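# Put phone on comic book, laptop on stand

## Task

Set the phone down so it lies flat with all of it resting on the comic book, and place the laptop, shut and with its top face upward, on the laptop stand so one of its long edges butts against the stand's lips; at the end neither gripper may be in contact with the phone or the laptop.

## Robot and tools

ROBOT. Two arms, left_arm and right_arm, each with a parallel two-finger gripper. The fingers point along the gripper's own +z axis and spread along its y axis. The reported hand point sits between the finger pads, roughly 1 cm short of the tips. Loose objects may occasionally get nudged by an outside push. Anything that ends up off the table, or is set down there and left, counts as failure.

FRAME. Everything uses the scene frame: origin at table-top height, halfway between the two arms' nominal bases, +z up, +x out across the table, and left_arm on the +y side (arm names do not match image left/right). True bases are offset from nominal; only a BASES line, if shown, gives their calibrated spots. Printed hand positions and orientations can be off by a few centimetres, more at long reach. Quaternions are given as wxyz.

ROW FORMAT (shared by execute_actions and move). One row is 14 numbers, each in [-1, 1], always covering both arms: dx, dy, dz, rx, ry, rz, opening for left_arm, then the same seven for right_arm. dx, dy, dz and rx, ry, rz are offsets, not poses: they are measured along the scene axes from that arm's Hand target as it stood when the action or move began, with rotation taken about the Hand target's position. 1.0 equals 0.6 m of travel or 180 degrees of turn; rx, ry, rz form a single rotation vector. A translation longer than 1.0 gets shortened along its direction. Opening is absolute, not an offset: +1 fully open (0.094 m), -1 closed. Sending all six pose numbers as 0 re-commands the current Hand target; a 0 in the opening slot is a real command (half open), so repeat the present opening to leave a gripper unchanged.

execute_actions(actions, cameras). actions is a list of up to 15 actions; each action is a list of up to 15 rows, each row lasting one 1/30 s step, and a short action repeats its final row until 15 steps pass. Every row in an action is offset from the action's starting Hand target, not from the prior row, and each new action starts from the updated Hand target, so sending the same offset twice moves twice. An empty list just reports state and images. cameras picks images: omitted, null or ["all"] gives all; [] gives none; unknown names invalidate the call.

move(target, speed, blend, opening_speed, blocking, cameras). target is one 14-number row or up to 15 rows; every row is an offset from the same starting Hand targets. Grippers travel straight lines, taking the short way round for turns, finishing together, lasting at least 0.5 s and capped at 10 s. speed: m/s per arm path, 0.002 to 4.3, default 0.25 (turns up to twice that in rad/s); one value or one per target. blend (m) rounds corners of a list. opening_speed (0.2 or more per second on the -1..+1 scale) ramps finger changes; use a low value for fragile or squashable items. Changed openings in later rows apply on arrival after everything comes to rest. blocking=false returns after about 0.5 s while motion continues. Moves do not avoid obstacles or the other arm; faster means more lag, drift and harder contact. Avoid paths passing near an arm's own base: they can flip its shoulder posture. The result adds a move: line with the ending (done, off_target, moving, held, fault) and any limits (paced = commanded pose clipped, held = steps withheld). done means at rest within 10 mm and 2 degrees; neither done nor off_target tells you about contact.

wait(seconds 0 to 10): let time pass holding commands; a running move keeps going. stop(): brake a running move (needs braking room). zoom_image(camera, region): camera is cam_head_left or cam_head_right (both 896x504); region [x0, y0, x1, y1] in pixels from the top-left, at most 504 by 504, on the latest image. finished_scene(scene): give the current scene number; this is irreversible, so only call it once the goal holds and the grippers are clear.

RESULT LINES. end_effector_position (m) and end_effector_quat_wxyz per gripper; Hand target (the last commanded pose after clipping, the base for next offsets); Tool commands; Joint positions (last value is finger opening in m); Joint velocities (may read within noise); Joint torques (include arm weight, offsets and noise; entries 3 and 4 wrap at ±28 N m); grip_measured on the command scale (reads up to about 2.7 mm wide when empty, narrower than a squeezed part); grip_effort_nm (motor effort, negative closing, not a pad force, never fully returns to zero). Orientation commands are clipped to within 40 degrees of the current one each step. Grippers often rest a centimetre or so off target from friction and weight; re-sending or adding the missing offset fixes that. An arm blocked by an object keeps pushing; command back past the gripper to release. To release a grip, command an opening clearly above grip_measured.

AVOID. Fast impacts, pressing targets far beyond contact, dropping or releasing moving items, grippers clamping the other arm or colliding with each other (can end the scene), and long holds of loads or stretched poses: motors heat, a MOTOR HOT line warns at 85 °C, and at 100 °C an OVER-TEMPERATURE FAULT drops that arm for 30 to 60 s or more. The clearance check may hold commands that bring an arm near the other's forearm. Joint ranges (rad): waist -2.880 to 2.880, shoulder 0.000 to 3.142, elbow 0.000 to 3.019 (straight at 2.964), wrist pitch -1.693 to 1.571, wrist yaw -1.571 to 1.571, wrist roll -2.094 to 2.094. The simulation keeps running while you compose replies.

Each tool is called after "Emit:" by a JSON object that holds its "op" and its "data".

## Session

Scene 1 was done. Looking at scene 2.

Emit:
{"op": "execute_actions", "data": {"actions": []}}

Scene clock: 0.00 s.
left_arm: end_effector_position=(+0.5762, +0.0326, +0.2203) grip_measured=+1.000 grip_effort_nm=n/a end_effector_quat_wxyz=(+0.373, -0.189, +0.872, +0.255) | right_arm: end_effector_position=(+0.2773, -0.6663, +0.2408) grip_measured=+1.000 grip_effort_nm=n/a end_effector_quat_wxyz=(+0.133, +0.606, +0.784, +0.005)
Joint positions: left_arm=[-0.632 1.766 1.516 -1.115 -0.923 -0.928 0.094] | right_arm=[-0.891 1.408 1.311 -1.216 -0.069 0.44 0.094]
Joint velocities: within noise
Joint torques (N m): no reading
Motor temperatures (°C): left_arm=[23 26 33 24 27 24 28] | right_arm=[26 33 31 25 24 23 25]
Heat: left arm: hottest elbow 33 °C; right arm: hottest shoulder 33 °C.
Hand target: left_arm +0.5823, +0.0284, +0.2385; +0.386, -0.198, +0.868, +0.242 | right_arm +0.2820, -0.6720, +0.2484; +0.142, +0.605, +0.783, +0.003
Tool commands: left_gripper/opening=+1.0 right_gripper/opening=+1.0

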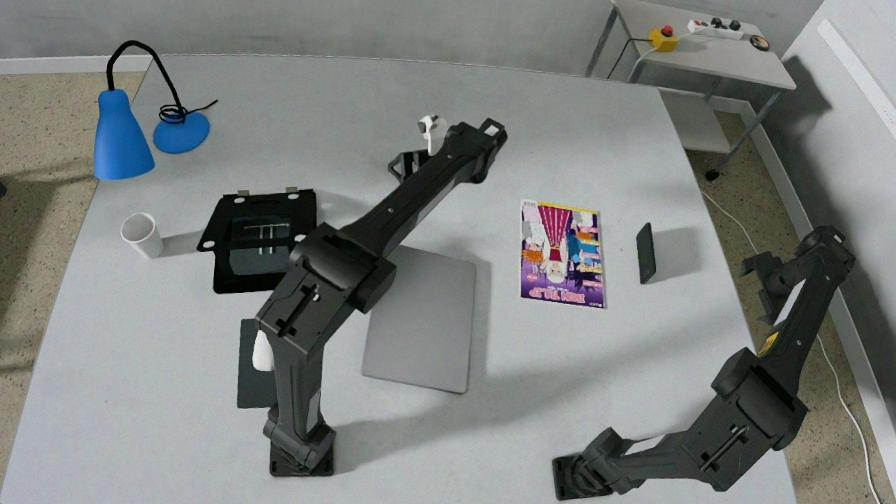

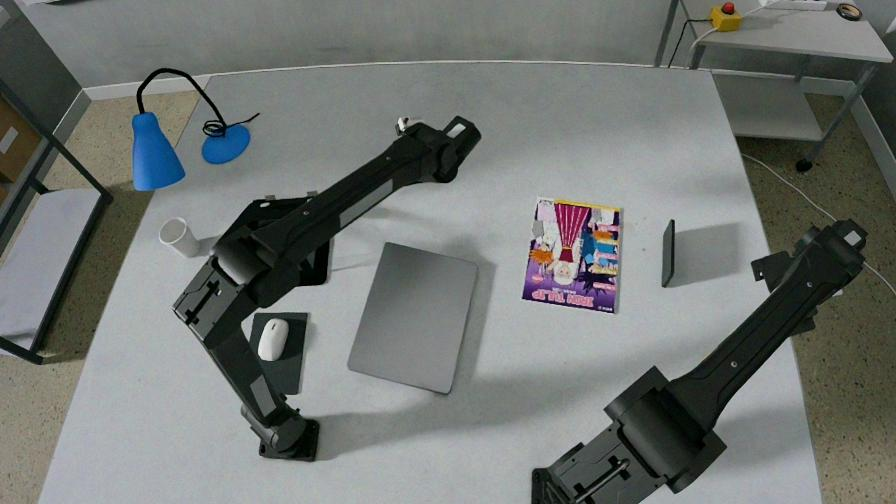

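Emit:
{"op": "zoom_image", "data": {"camera": "cam_head_left", "region": [580, 170, 740, 330]}}

Emit:
{"op": "zoom_image", "data": {"camera": "cam_head_right", "region": [580, 170, 740, 330]}}

Emit:
{"op": "zoom_image", "data": {"camera": "cam_head_right", "region": [320, 210, 520, 410]}}

Scaled by 3.150.

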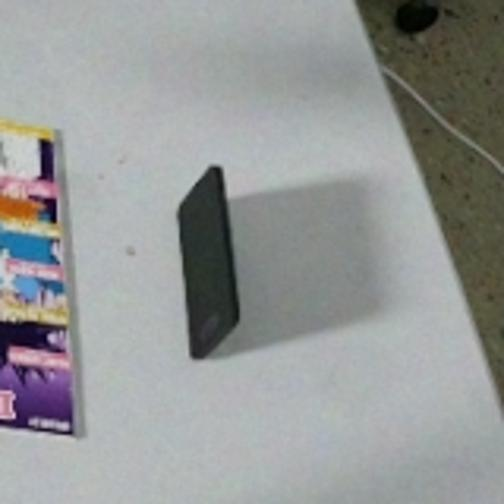

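Scaled by 3.150.

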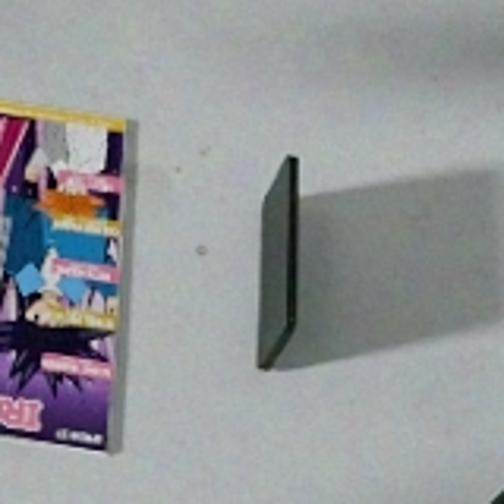

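Scaled by 2.520.

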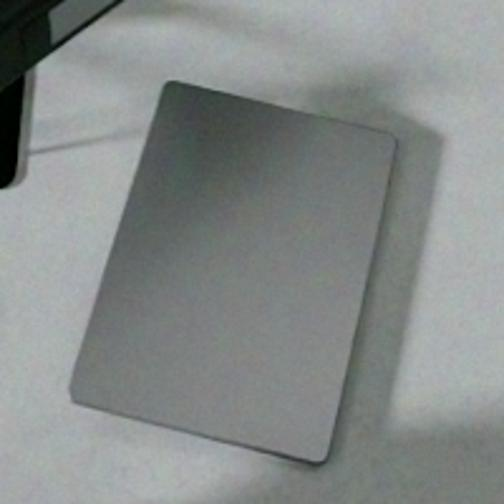

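Emit:
{"op": "move", "data": {"target": [[-0.887,-0.163,-0.08,-0.161,0.257,-0.132,-1,0.388,0.195,-0.03,-0.168,-0.1,0.331,1],[-0.887,-0.15,-0.32,-0.161,0.257,-0.132,-1,0.388,0.195,-0.18,-0.168,-0.1,0.331,1]], "speed": 0.3}}

Emit:
{"op": "zoom_image", "data": {"camera": "cam_head_left", "region": [580, 170, 740, 330]}}

Emit:
{"op": "zoom_image", "data": {"camera": "cam_head_right", "region": [580, 170, 740, 330]}}

Scene clock: 33.27 s.
left_arm: end_effector_position=(+0.0538, -0.0608, +0.0501) grip_measured=-0.981 grip_effort_nm=-1.004 end_effector_quat_wxyz=(+0.001, -0.001, +1.000, +0.000) | right_arm: end_effector_position=(+0.5114, -0.5596, +0.1521) grip_measured=+1.000 grip_effort_nm=-0.012 end_effector_quat_wxyz=(+0.385, +0.087, +0.918, -0.036)
Joint positions: left_arm=[-1.523 1.312 0.704 -0.962 -0.001 -1.496 0.001] | right_arm=[-0.501 1.573 1.073 -0.302 -0.218 -0.218 0.094]
Joint velocities: within noise
Joint torques (N m): left_arm=[-2.61 -8.88 7.9 0.57 -0.11 -0.11] | right_arm=[1.03 -15.68 8.44 1.88 -0.13 0.08]
Motor temperatures (°C): left_arm=[23 29 36 24 28 24 28] | right_arm=[26 34 39 25 24 23 25]
Heat: left arm: hottest elbow 36 °C; right arm: hottest elbow 39 °C.
Hand target: left_arm +0.0502, -0.0615, +0.0464; +0.001, +0.000, +1.000, +0.000 | right_arm +0.5149, -0.5551, +0.1406; +0.381, +0.080, +0.920, -0.033
Off the commanded pose: left_arm 0.005 m, 0 deg | right_arm 0.013 m, 1 deg.
move: off_target (right_arm)

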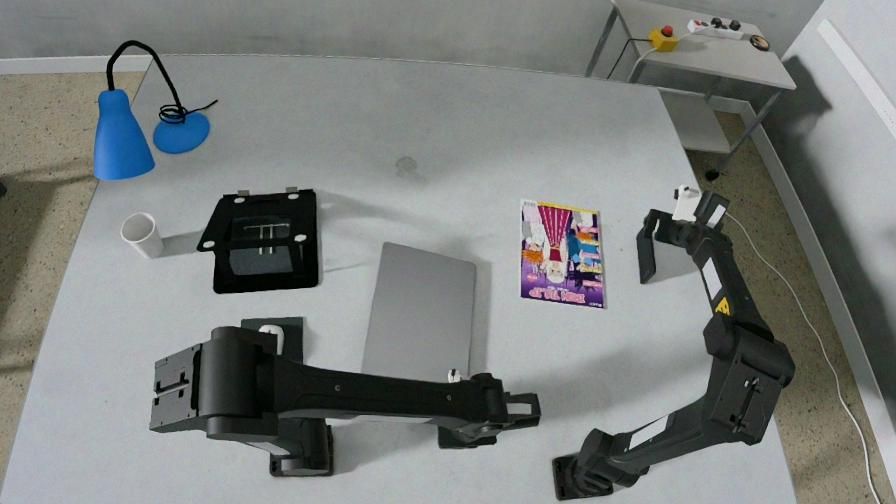

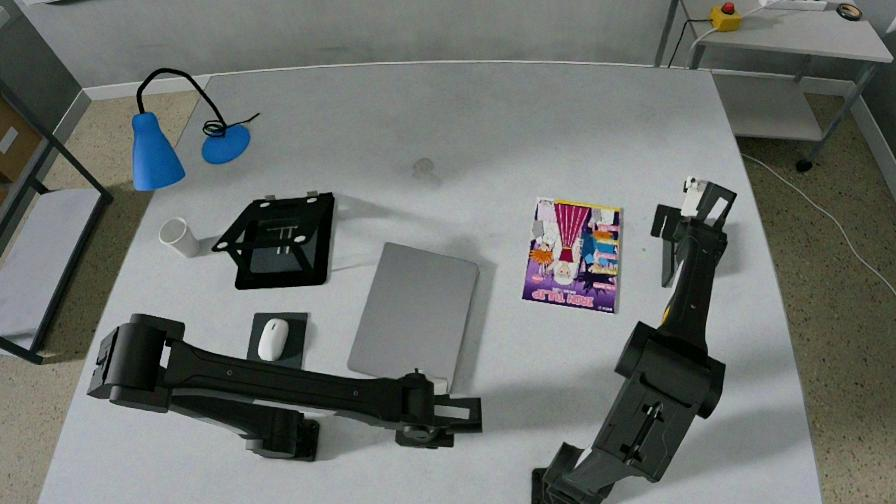

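Scaled by 3.150.

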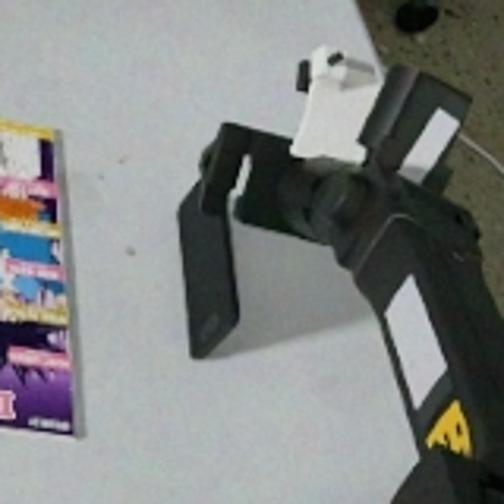

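Scaled by 3.150.

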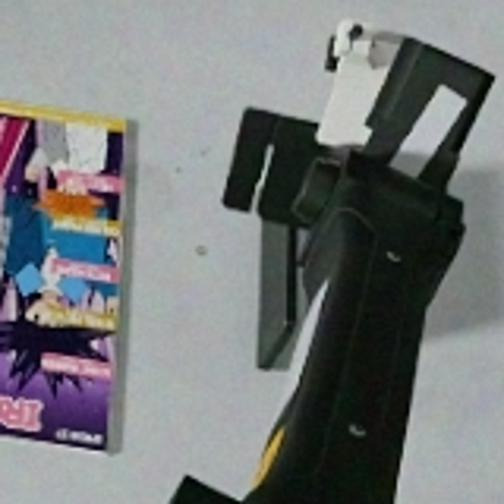

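Emit:
{"op": "move", "data": {"target": [[0.15,0.033,0,0,0,0,-1,-0.075,-0.017,0,0,0,0,1],[0.5,0.033,-0.01,0,0,0,-1,-0.075,-0.017,-0.17,0,0,0,1],[0.5,0.033,-0.01,0,0,0,-1,-0.075,-0.017,-0.17,0,0,0,-1]], "speed": [0.15,0.08,0.08], "opening_speed": 0.6}}

Emit:
{"op": "zoom_image", "data": {"camera": "cam_head_left", "region": [300, 170, 720, 420]}}

Emit:
{"op": "zoom_image", "data": {"camera": "cam_head_right", "region": [300, 170, 720, 420]}}

Scene clock: 47.83 s.
left_arm: end_effector_position=(+0.3302, -0.0376, +0.0403) grip_measured=-0.981 grip_effort_nm=-1.009 end_effector_quat_wxyz=(-0.004, +0.006, +1.000, +0.001) | right_arm: end_effector_position=(+0.4764, -0.5624, +0.0569) grip_measured=-0.846 grip_effort_nm=-1.028 end_effector_quat_wxyz=(+0.392, +0.076, +0.916, -0.035)
Joint positions: left_arm=[-0.778 1.599 0.982 -0.961 0.004 -0.737 0.001] | right_arm=[-0.549 1.671 0.88 -0.007 -0.266 -0.269 0.007]
Joint velocities: within noise
Joint torques (N m): left_arm=[-0.15 -10.46 12.37 0.38 -0.23 0.11] | right_arm=[-0.26 -14.51 6.35 1.85 -0.08 0.09]
Motor temperatures (°C): left_arm=[23 28 36 24 27 24 28] | right_arm=[26 34 38 25 24 23 25]
Heat: left arm: hottest elbow 36 °C; right arm: hottest elbow 38 °C.
Hand target: left_arm +0.3502, -0.0419, +0.0405; +0.001, +0.000, +1.000, +0.000 | right_arm +0.4698, -0.5652, +0.0385; +0.381, +0.080, +0.920, -0.033
Off the commanded pose: left_arm 0.020 m, 1 deg | right_arm 0.020 m, 1 deg.
move: off_target (left_arm, right_arm); target 3's new opening was sent with right_arm's hand 0.019 m and 1 deg from that target

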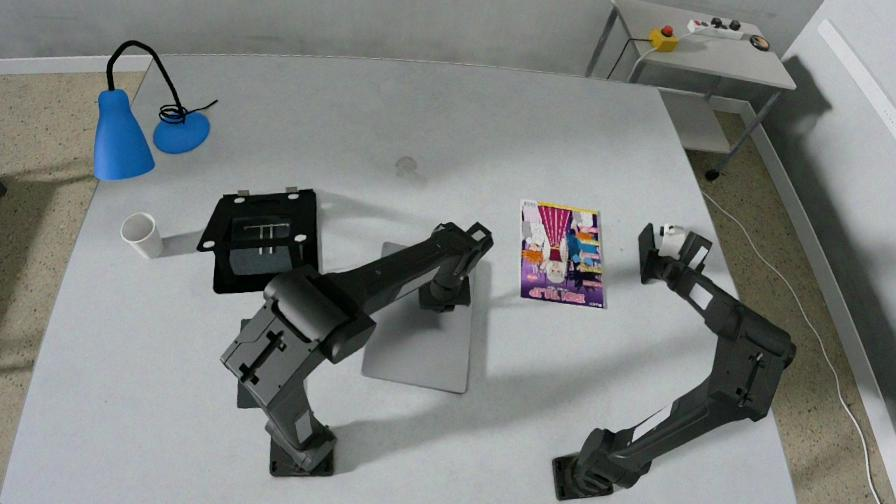

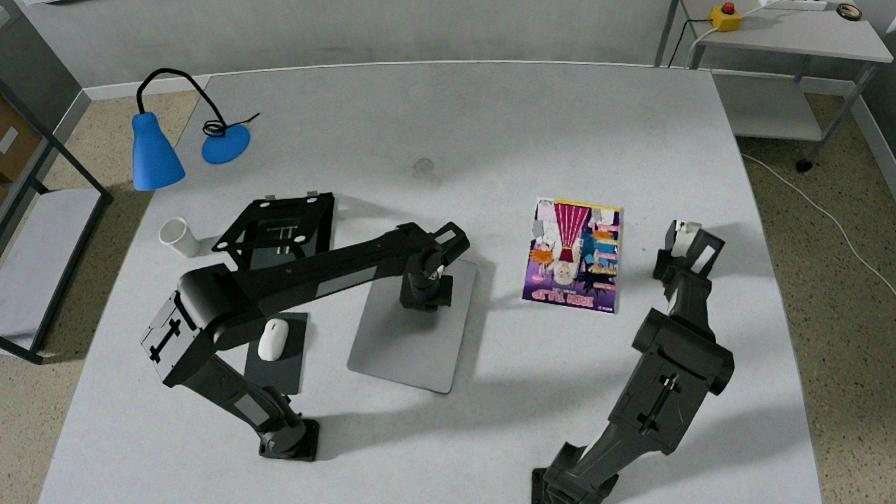

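Scaled by 1.200.

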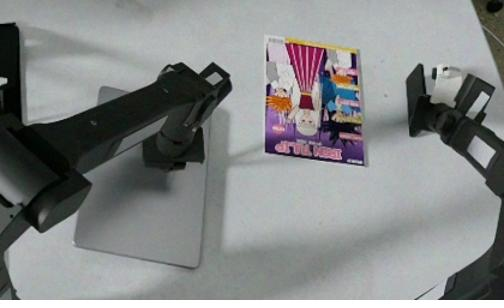

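Scaled by 1.200.

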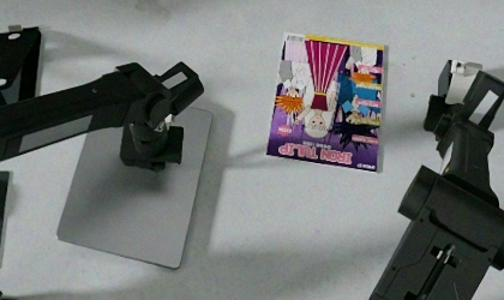

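Emit:
{"op": "move", "data": {"target": [[0,0,0.167,0,0,0,-1,0,0,0.267,0,0,0,-1],[-0.483,-0.01,0.167,0,0,0,-1,0,0.275,0.333,0,0,0,-1],[-0.483,-0.01,-0.02,0,0,0,-1,0.008,0.342,0.317,0.328,-0.058,0,-1]], "speed": 0.25}}

Emit:
{"op": "zoom_image", "data": {"camera": "cam_head_left", "region": [480, 150, 740, 350]}}

Emit:
{"op": "zoom_image", "data": {"camera": "cam_head_right", "region": [480, 150, 740, 350]}}

Scene clock: 60.57 s.
left_arm: end_effector_position=(+0.0644, -0.0492, +0.0335) grip_measured=-0.981 grip_effort_nm=-0.999 end_effector_quat_wxyz=(+0.000, -0.002, +1.000, -0.003) | right_arm: end_effector_position=(+0.4734, -0.3540, +0.2329) grip_measured=-0.847 grip_effort_nm=-1.038 end_effector_quat_wxyz=(+0.367, +0.255, +0.784, +0.430)
Joint positions: left_arm=[-1.482 1.313 0.651 -0.903 0.002 -1.458 0.001] | right_arm=[-0.342 1.303 0.812 -0.057 -0.807 0.763 0.007]
Joint velocities: within noise
Joint torques (N m): left_arm=[-2.02 -8.18 7.39 0.95 -0.2 -0.09] | right_arm=[-0.32 -11.22 8.49 2.33 -0.36 0.14]
Motor temperatures (°C): left_arm=[23 28 37 24 27 24 29] | right_arm=[26 34 37 25 24 23 26]
Heat: left arm: hottest elbow 37 °C; right arm: hottest elbow 37 °C.
Hand target: left_arm +0.0603, -0.0478, +0.0285; +0.001, +0.000, +1.000, +0.000 | right_arm +0.4746, -0.3601, +0.2287; +0.371, +0.260, +0.781, +0.431
Off the commanded pose: left_arm 0.007 m, 0 deg | right_arm 0.007 m, 1 deg.
move: done

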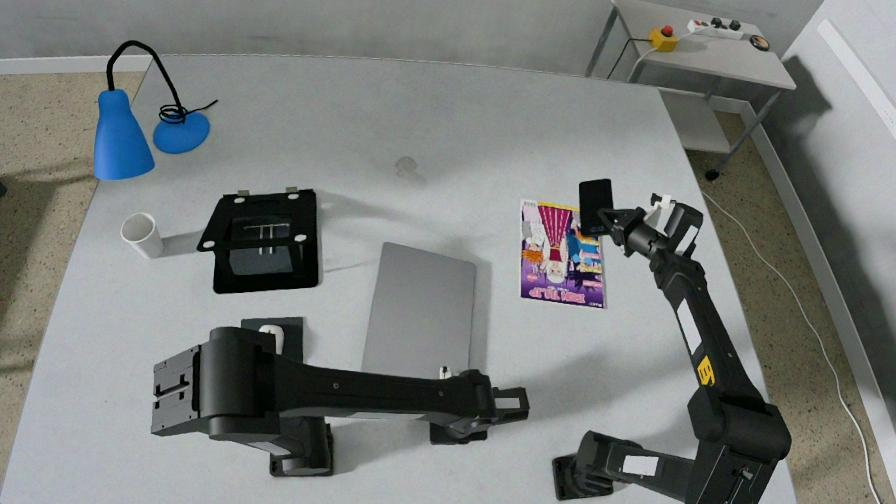

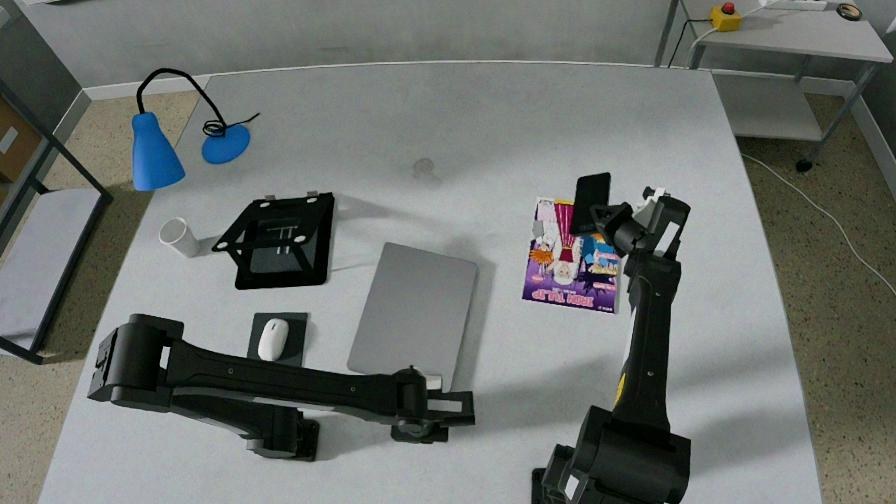

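Scaled by 1.938.

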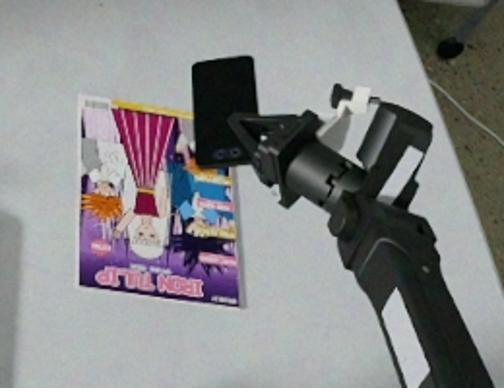

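Scaled by 1.938.

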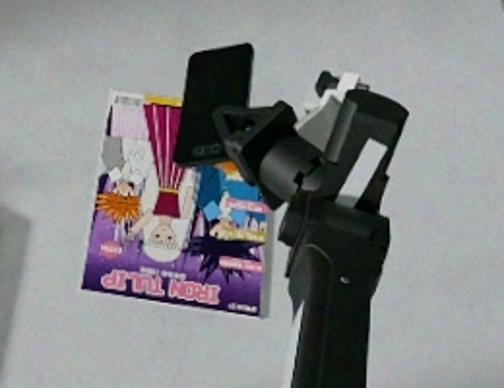

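Emit:
{"op": "move", "data": {"target": [[0.1,0,0,0,0,0,-1,0.005,0.015,-0.2,0,0,0,-1],[0.4,0,0,0,0,0,-1,0.006,0.012,-0.3,0,0,0,-1]], "speed": [0.2,0.08]}}

Emit:
{"op": "zoom_image", "data": {"camera": "cam_head_left", "region": [480, 150, 740, 350]}}

Emit:
{"op": "zoom_image", "data": {"camera": "cam_head_right", "region": [480, 150, 740, 350]}}

Scene clock: 71.53 s.
left_arm: end_effector_position=(+0.2697, -0.0386, +0.0182) grip_measured=-0.981 grip_effort_nm=-0.999 end_effector_quat_wxyz=(-0.018, +0.013, +1.000, +0.009) | right_arm: end_effector_position=(+0.4790, -0.3577, +0.0536) grip_measured=-0.847 grip_effort_nm=-1.038 end_effector_quat_wxyz=(+0.372, +0.263, +0.781, +0.427)
Joint positions: left_arm=[-0.887 1.561 0.861 -0.908 0.015 -0.832 0.001] | right_arm=[-0.341 1.739 0.645 0.56 -0.79 0.78 0.007]
Joint velocities: within noise
Joint torques (N m): left_arm=[1.55 -11.28 13.41 0.12 -0.68 0.09] | right_arm=[1.03 -13.86 4.85 2.35 -0.34 0.14]
Motor temperatures (°C): left_arm=[23 28 37 24 27 24 29] | right_arm=[26 34 38 25 24 23 26]
Heat: left arm: hottest elbow 37 °C; right arm: hottest elbow 38 °C.
Hand target: left_arm +0.3004, -0.0476, +0.0285; +0.001, +0.000, +1.000, +0.000 | right_arm +0.4783, -0.3529, +0.0488; +0.371, +0.260, +0.781, +0.431
Off the commanded pose: left_arm 0.034 m, 3 deg | right_arm 0.007 m, 1 deg.
move: off_target (left_arm)

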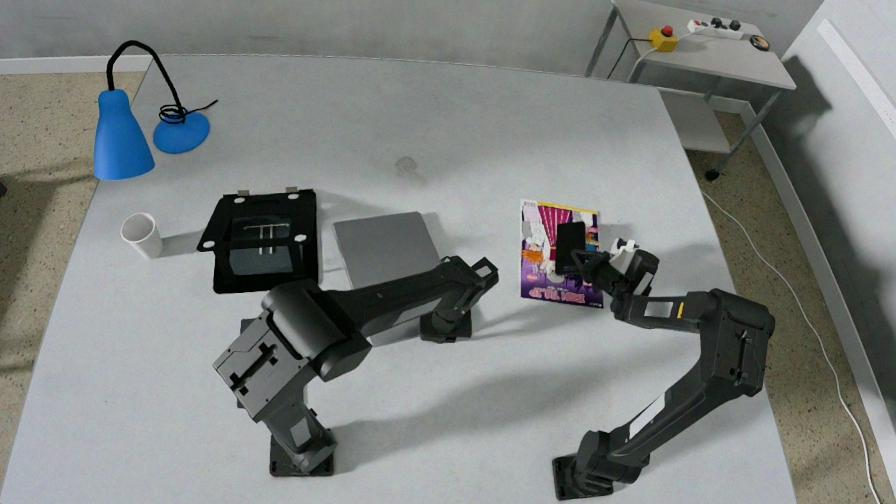

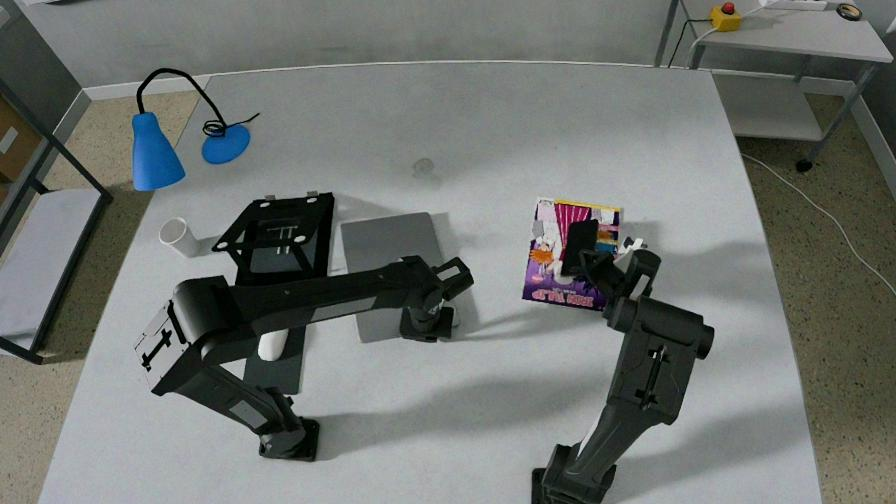

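Scaled by 1.938.

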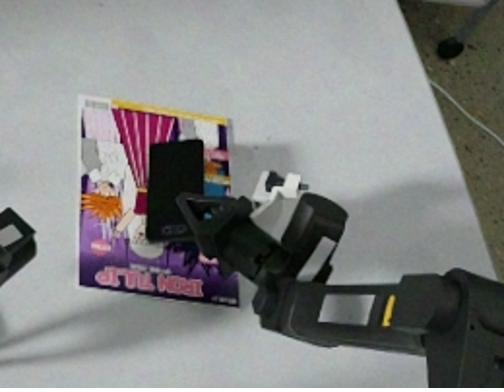

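Scaled by 1.938.

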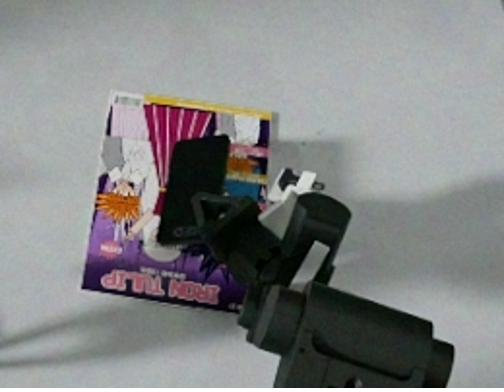

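Emit:
{"op": "move", "data": {"target": [[-0.06,0,0.1,0,0,0,-1,0.01,0.017,-0.042,0,0,0,-1],[-0.04,0.3,0.2,0,0,0,-1,0,0.027,-0.02,0,0,0,-0.5],[-0.017,0.4,0.1,0,0,0,-1,-0.16,-0.09,0.07,0,0,0,-0.5],[-0.017,0.4,0,0,0,0,-1,-0.16,-0.2,0.3,0,0,0,-0.5],[-0.017,0.12,0,0,0,0,-1,-0.16,-0.2,0.3,0,0,0,-0.5]], "speed": [0.06,0.2,0.12,0.25,0.08], "opening_speed": 0.5}}

Emit:
{"op": "zoom_image", "data": {"camera": "cam_head_left", "region": [480, 150, 740, 350]}}

Scene clock: 92.00 s.
left_arm: end_effector_position=(+0.2661, +0.0485, +0.0164) grip_measured=-0.981 grip_effort_nm=-0.994 end_effector_quat_wxyz=(-0.024, +0.000, +1.000, +0.018) | right_arm: end_effector_position=(+0.3685, -0.4549, +0.2096) grip_measured=-0.501 grip_effort_nm=0.056 end_effector_quat_wxyz=(+0.355, +0.268, +0.781, +0.439)
Joint positions: left_arm=[-0.716 1.425 0.7 -0.906 0.002 -0.687 0.001] | right_arm=[-0.727 1.253 0.763 -0.45 -1.104 0.337 0.023]
Joint velocities: within noise
Joint torques (N m): left_arm=[-2.49 -8.64 13.22 0.54 -0.14 -0.09] | right_arm=[-0.38 -9.05 13.16 0.61 -0.5 0.01]
Motor temperatures (°C): left_arm=[23 27 37 24 27 23 29] | right_arm=[26 34 36 25 24 23 26]
Heat: left arm: hottest elbow 37 °C; right arm: hottest elbow 36 °C.
Hand target: left_arm +0.2901, +0.0244, +0.0284; +0.000, +0.000, +1.000, +0.000 | right_arm +0.3824, -0.4729, +0.2288; +0.371, +0.260, +0.781, +0.431
Off the commanded pose: left_arm 0.036 m, 3 deg | right_arm 0.030 m, 2 deg.
move: off_target (left_arm, right_arm); target 2's new opening was sent with right_arm's hand 0.011 m and 1 deg from that target

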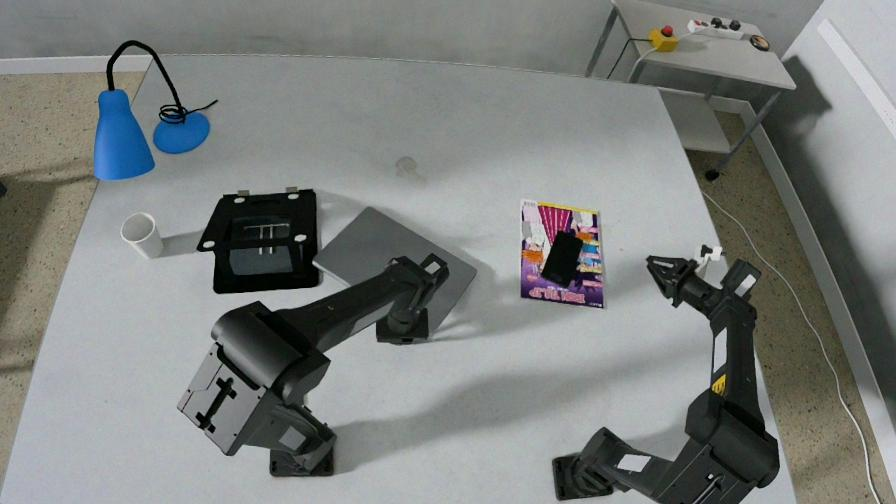

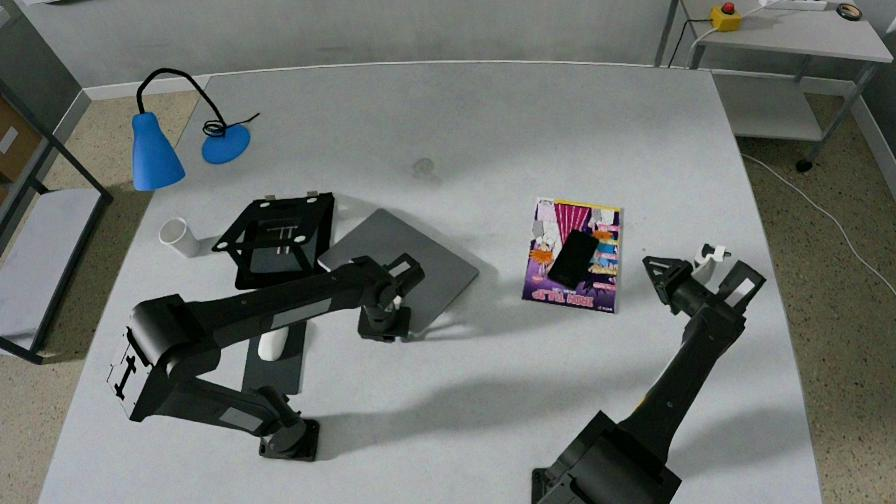

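Scaled by 1.938.

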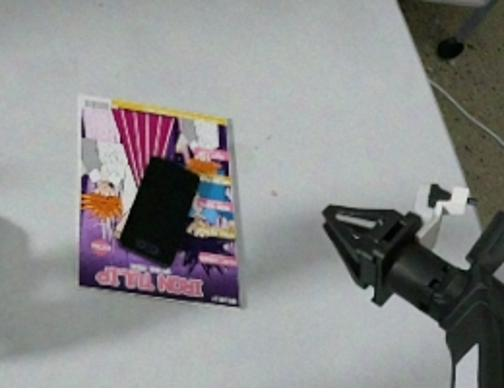

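Emit:
{"op": "move", "data": {"target": [[0.0,0.1,0.0,0,0,0,-1,0,0,0,0,0,0,-1],[0.0,0.25,0.2,0.302,-0.302,-0.431,0.1,0,0,0,0,0,0,-1]], "speed": 0.25}}

Emit:
{"op": "zoom_image", "data": {"camera": "cam_head_left", "region": [300, 190, 500, 350]}}

Emit:
{"op": "zoom_image", "data": {"camera": "cam_head_right", "region": [300, 190, 500, 350]}}

Scene clock: 107.53 s.
left_arm: end_effector_position=(+0.2888, +0.1711, +0.1475) grip_measured=+0.097 grip_effort_nm=0.125 end_effector_quat_wxyz=(+0.402, +0.586, +0.579, +0.400) | right_arm: end_effector_position=(+0.3684, -0.4548, +0.2096) grip_measured=-0.991 grip_effort_nm=-0.491 end_effector_quat_wxyz=(+0.355, +0.268, +0.781, +0.439)
Joint positions: left_arm=[-0.649 0.274 0.121 -0.284 -0.567 1.329 0.052] | right_arm=[-0.727 1.253 0.763 -0.45 -1.105 0.336 0]
Joint velocities: within noise
Joint torques (N m): left_arm=[-0.09 0.26 10.76 2.54 -0.08 0.04] | right_arm=[-0.44 -9.11 13.16 0.61 -0.5 0.02]
Motor temperatures (°C): left_arm=[23 27 37 24 27 23 29] | right_arm=[26 34 38 25 24 23 26]
Heat: left arm: hottest elbow 37 °C; right arm: hottest elbow 38 °C.
Hand target: left_arm +0.2902, +0.1742, +0.1485; +0.407, +0.579, +0.579, +0.405 | right_arm +0.3823, -0.4728, +0.2288; +0.371, +0.260, +0.781, +0.431
Off the commanded pose: left_arm 0.004 m, 1 deg | right_arm 0.030 m, 2 deg.
move: off_target (right_arm)

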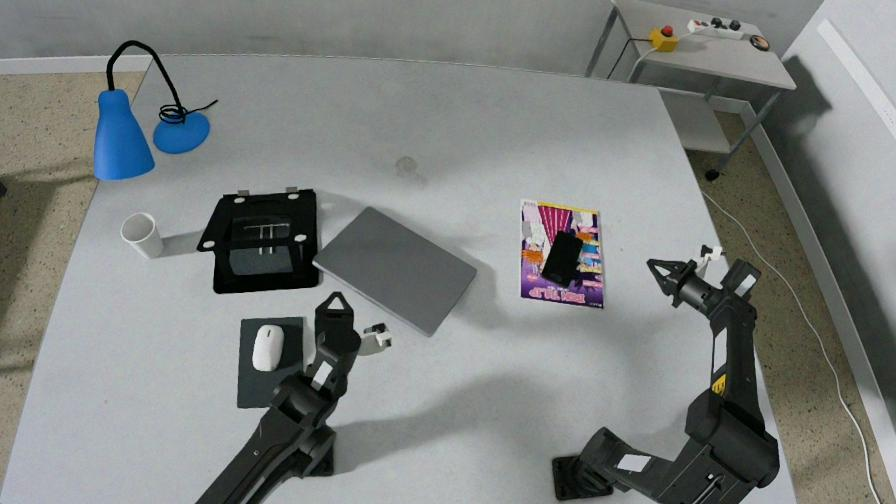

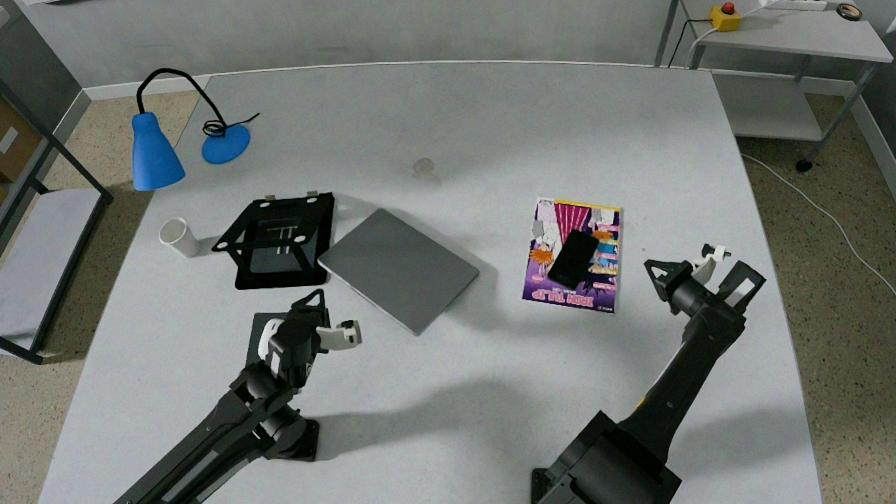

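Scaled by 2.520.

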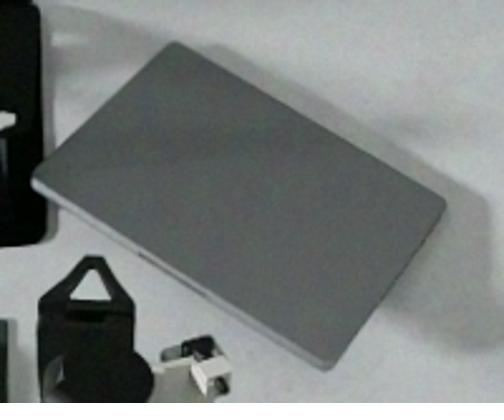

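Scaled by 2.520.

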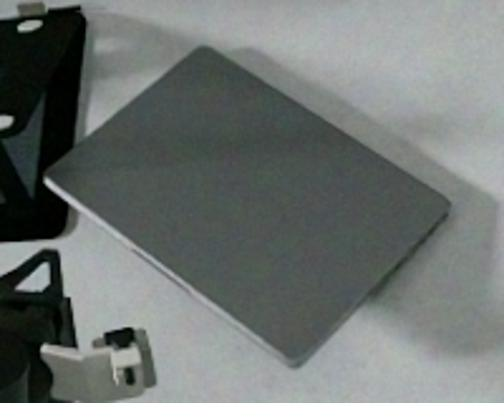

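Emit:
{"op": "move", "data": {"target": [[-0.03,-0.05,-0.05,0,0,-0.178,0.1,0,0,0,0,0,0,-1],[-0.03,-0.05,-0.18,0,0,-0.178,0.1,0,0,0,0,0,0,-1]], "speed": 0.2}}

Emit:
{"op": "zoom_image", "data": {"camera": "cam_head_left", "region": [300, 190, 500, 350]}}

Emit:
{"op": "zoom_image", "data": {"camera": "cam_head_right", "region": [300, 190, 500, 350]}}

Scene clock: 118.67 s.
left_arm: end_effector_position=(+0.2703, +0.1432, +0.1221) grip_measured=+0.098 grip_effort_nm=0.125 end_effector_quat_wxyz=(+0.504, +0.707, +0.412, +0.276) | right_arm: end_effector_position=(+0.3684, -0.4548, +0.2096) grip_measured=-0.991 grip_effort_nm=-0.491 end_effector_quat_wxyz=(+0.355, +0.268, +0.781, +0.439)
Joint positions: left_arm=[-0.182 0.109 0.025 -0.287 0.365 1.682 0.052] | right_arm=[-0.727 1.253 0.763 -0.45 -1.105 0.336 0]
Joint velocities: within noise
Joint torques (N m): left_arm=[-1.96 1.32 11.93 1.5 -0.05 -0.12] | right_arm=[-0.38 -9.17 13.15 0.59 -0.5 0.02]
Motor temperatures (°C): left_arm=[23 27 37 24 27 23 29] | right_arm=[26 34 40 25 24 23 26]
Heat: left arm: hottest elbow 37 °C; right arm: hottest elbow 40 °C.
Hand target: left_arm +0.2697, +0.1410, +0.1244; +0.508, +0.706, +0.411, +0.274 (not the last commanded pose) | right_arm +0.3823, -0.4728, +0.2288; +0.371, +0.260, +0.781, +0.431
Off the commanded pose: left_arm 0.082 m, 2 deg | right_arm 0.030 m, 2 deg.
move: held (left_arm; a check stopped the path), off_target (right_arm); path passed 1 of 2 targets; limits=held
pose unreachable (left arm): on one or more control steps of this call, first in action 0 (counted from 0), this arm could not follow its commanded pose, so it was not sent that pose on those steps. It may still have moved: this result reports where it is.
cause: moving toward the commanded pose would bring two parts of the arm too close to each other (its shoulder (the part past joint 1) and its forearm (the part past joint 3), with joints 2 (shoulder) and 3 (elbow) between them).

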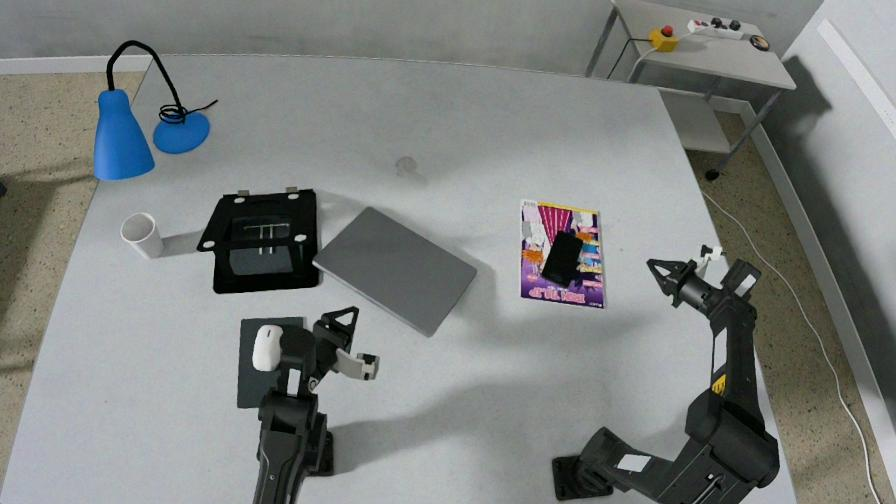

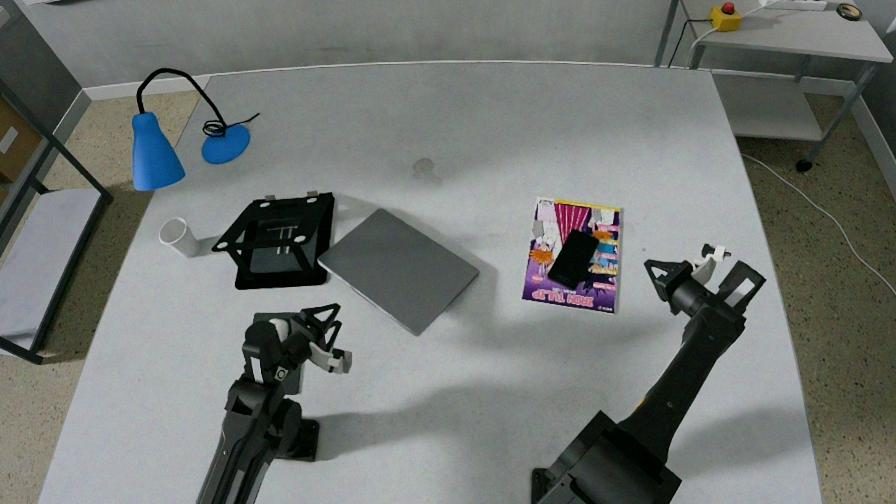

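Scaled by 2.520.

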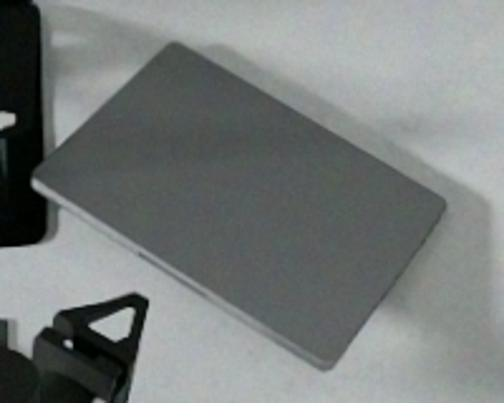

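Scaled by 2.520.

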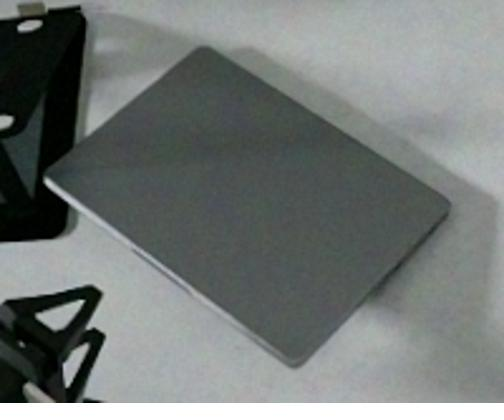

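Emit:
{"op": "move", "data": {"target": [[-0.05,-0.15,0.03,-0.219,0.407,0.566,-1,0,0,0,0,0,0,-1],[-0.066,-0.2,-0.16,-0.219,0.407,0.566,-1,0,0,0,0,0,0,-1],[0.28,-0.235,-0.16,-0.219,0.407,0.566,-1,0,0,0,0,0,0,-1]], "speed": [0.35,0.2,0.08]}}

Emit:
{"op": "zoom_image", "data": {"camera": "cam_head_left", "region": [300, 150, 560, 350]}}

Emit:
{"op": "zoom_image", "data": {"camera": "cam_head_right", "region": [300, 150, 560, 350]}}

Scene clock: 133.27 s.
left_arm: end_effector_position=(+0.4001, +0.0041, +0.0161) grip_measured=-0.981 grip_effort_nm=-0.989 end_effector_quat_wxyz=(-0.027, +0.013, +0.999, +0.012) | right_arm: end_effector_position=(+0.3684, -0.4548, +0.2096) grip_measured=-0.991 grip_effort_nm=-0.491 end_effector_quat_wxyz=(+0.355, +0.268, +0.781, +0.439)
Joint positions: left_arm=[-0.598 1.734 1.082 -0.977 0.008 -0.543 0.001] | right_arm=[-0.727 1.253 0.763 -0.45 -1.105 0.336 0]
Joint velocities: within noise
Joint torques (N m): left_arm=[1.08 -14.45 14.74 0.29 -0.43 0.04] | right_arm=[-0.32 -9.11 13.18 0.64 -0.5 0.02]
Motor temperatures (°C): left_arm=[23 27 38 24 27 23 29] | right_arm=[26 34 41 25 24 23 26]
Heat: left arm: hottest elbow 38 °C; right arm: hottest elbow 41 °C.
Hand target: left_arm +0.4377, -0.0001, +0.0284; -0.001, +0.000, +1.000, +0.000 | right_arm +0.3823, -0.4728, +0.2288; +0.371, +0.260, +0.781, +0.431
Off the commanded pose: left_arm 0.040 m, 4 deg | right_arm 0.030 m, 2 deg.
move: off_target (left_arm, right_arm)

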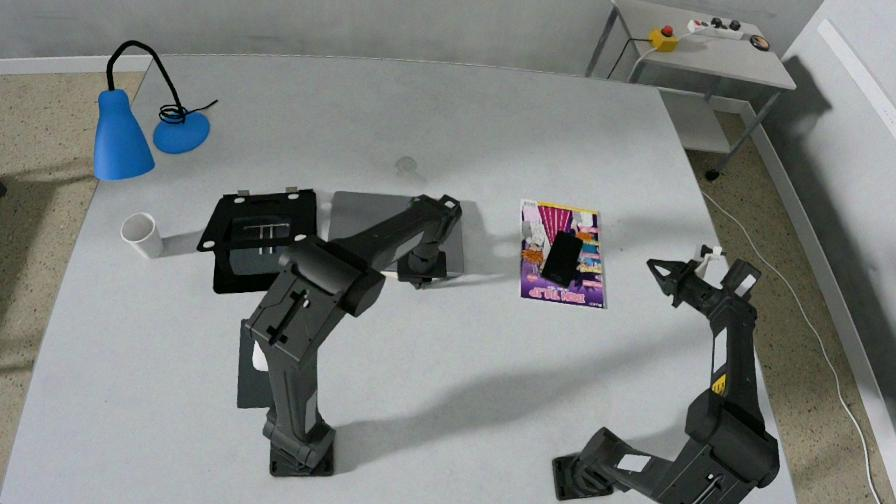

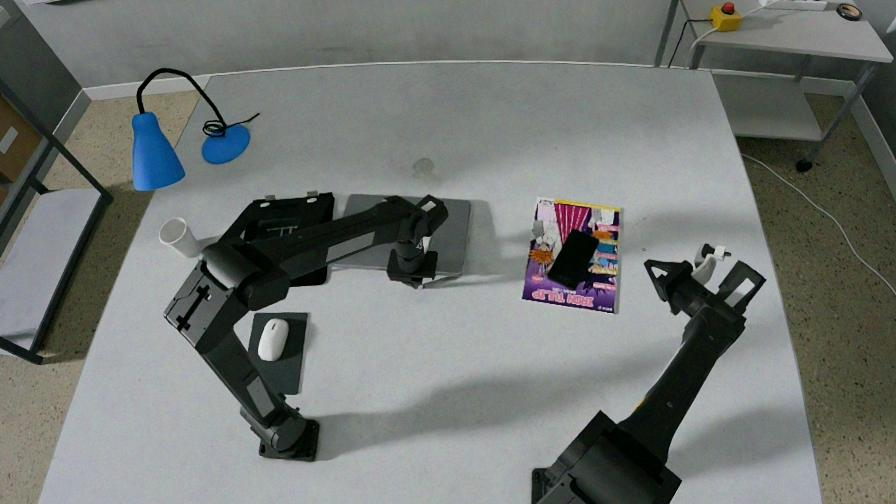

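Scaled by 1.938.

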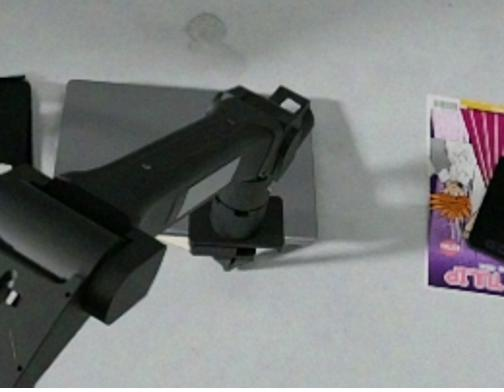

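Scaled by 1.938.

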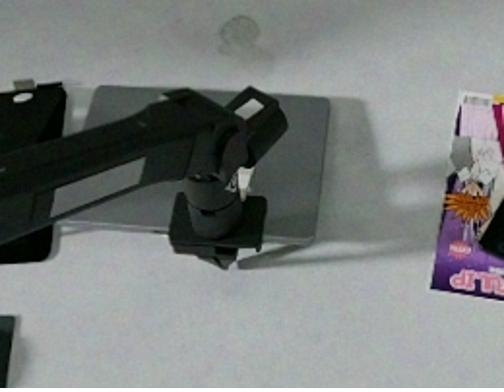

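Emit:
{"op": "move", "data": {"target": [[-0.1,0.0,0.08,0,0,0,-0.8,0,0,0,0,0,0,-1],[-0.23,0.1,0.25,0,0,0,-0.8,0,0,0,0,0,0,-1],[-0.23,0.1,0.17,0.302,-0.302,-0.431,-0.8,0,0,0,0,0,0,-1],[-0.23,0.09,0.03,0.302,-0.302,-0.431,0.1,0,0,0,0,0,0,-1]], "speed": 0.35}}

Emit:
{"op": "zoom_image", "data": {"camera": "cam_head_left", "region": [310, 180, 490, 350]}}

Emit:
{"op": "zoom_image", "data": {"camera": "cam_head_right", "region": [310, 180, 490, 350]}}

Scene clock: 143.83 s.
left_arm: end_effector_position=(+0.3018, +0.0525, +0.0489) grip_measured=+0.097 grip_effort_nm=0.129 end_effector_quat_wxyz=(+0.406, +0.575, +0.583, +0.406) | right_arm: end_effector_position=(+0.3684, -0.4548, +0.2096) grip_measured=-0.991 grip_effort_nm=-0.491 end_effector_quat_wxyz=(+0.355, +0.268, +0.781, +0.439)
Joint positions: left_arm=[-1.077 1.446 0.191 0.621 -0.957 1.021 0.052] | right_arm=[-0.727 1.253 0.763 -0.45 -1.105 0.336 0]
Joint velocities: within noise
Joint torques (N m): left_arm=[-2.14 -6.01 3.73 2.29 -0.26 0.06] | right_arm=[-0.32 -9.17 13.16 0.59 -0.49 0.02]
Motor temperatures (°C): left_arm=[23 27 38 24 27 23 29] | right_arm=[26 34 42 25 24 23 26]
Heat: left arm: hottest elbow 38 °C; right arm: hottest elbow 42 °C.
Hand target: left_arm +0.2997, +0.0540, +0.0464; +0.405, +0.579, +0.579, +0.406 | right_arm +0.3823, -0.4728, +0.2288; +0.371, +0.260, +0.781, +0.431
Off the commanded pose: left_arm 0.004 m, 1 deg | right_arm 0.030 m, 2 deg.
move: off_target (right_arm)

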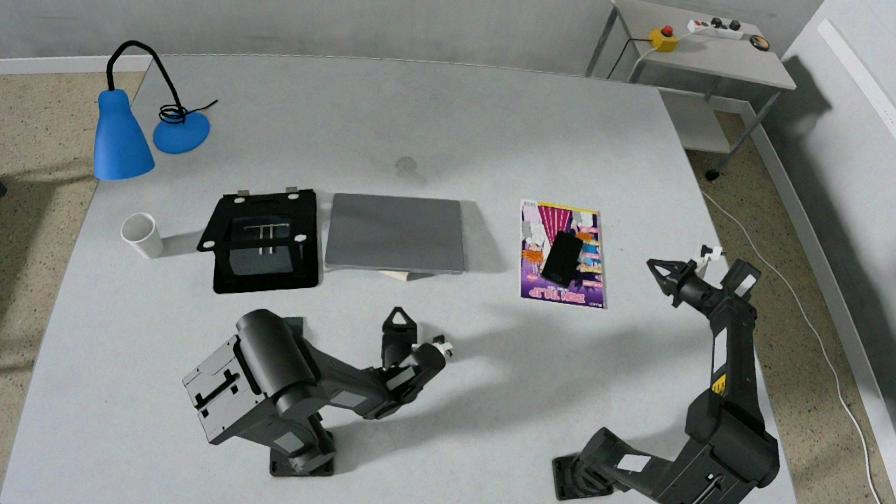

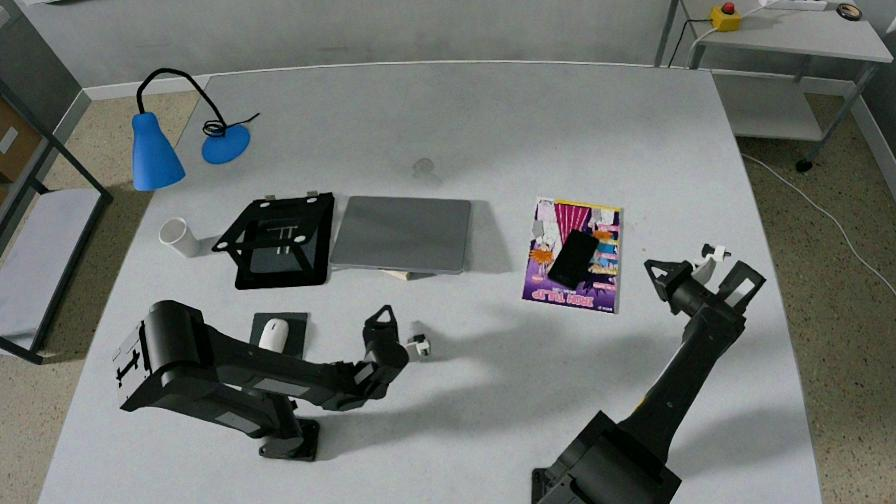

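Scaled by 2.800.

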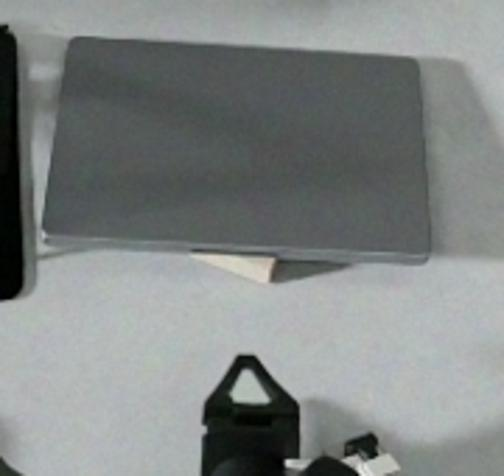

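Scaled by 2.800.

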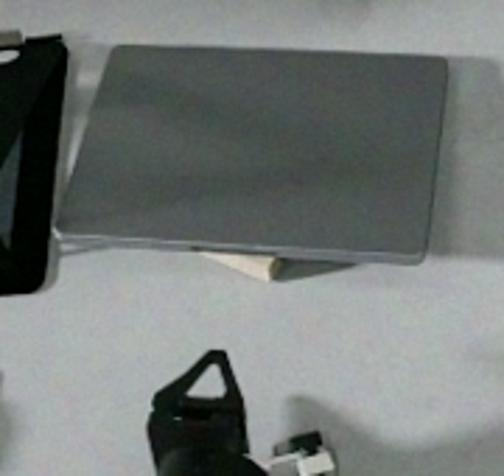

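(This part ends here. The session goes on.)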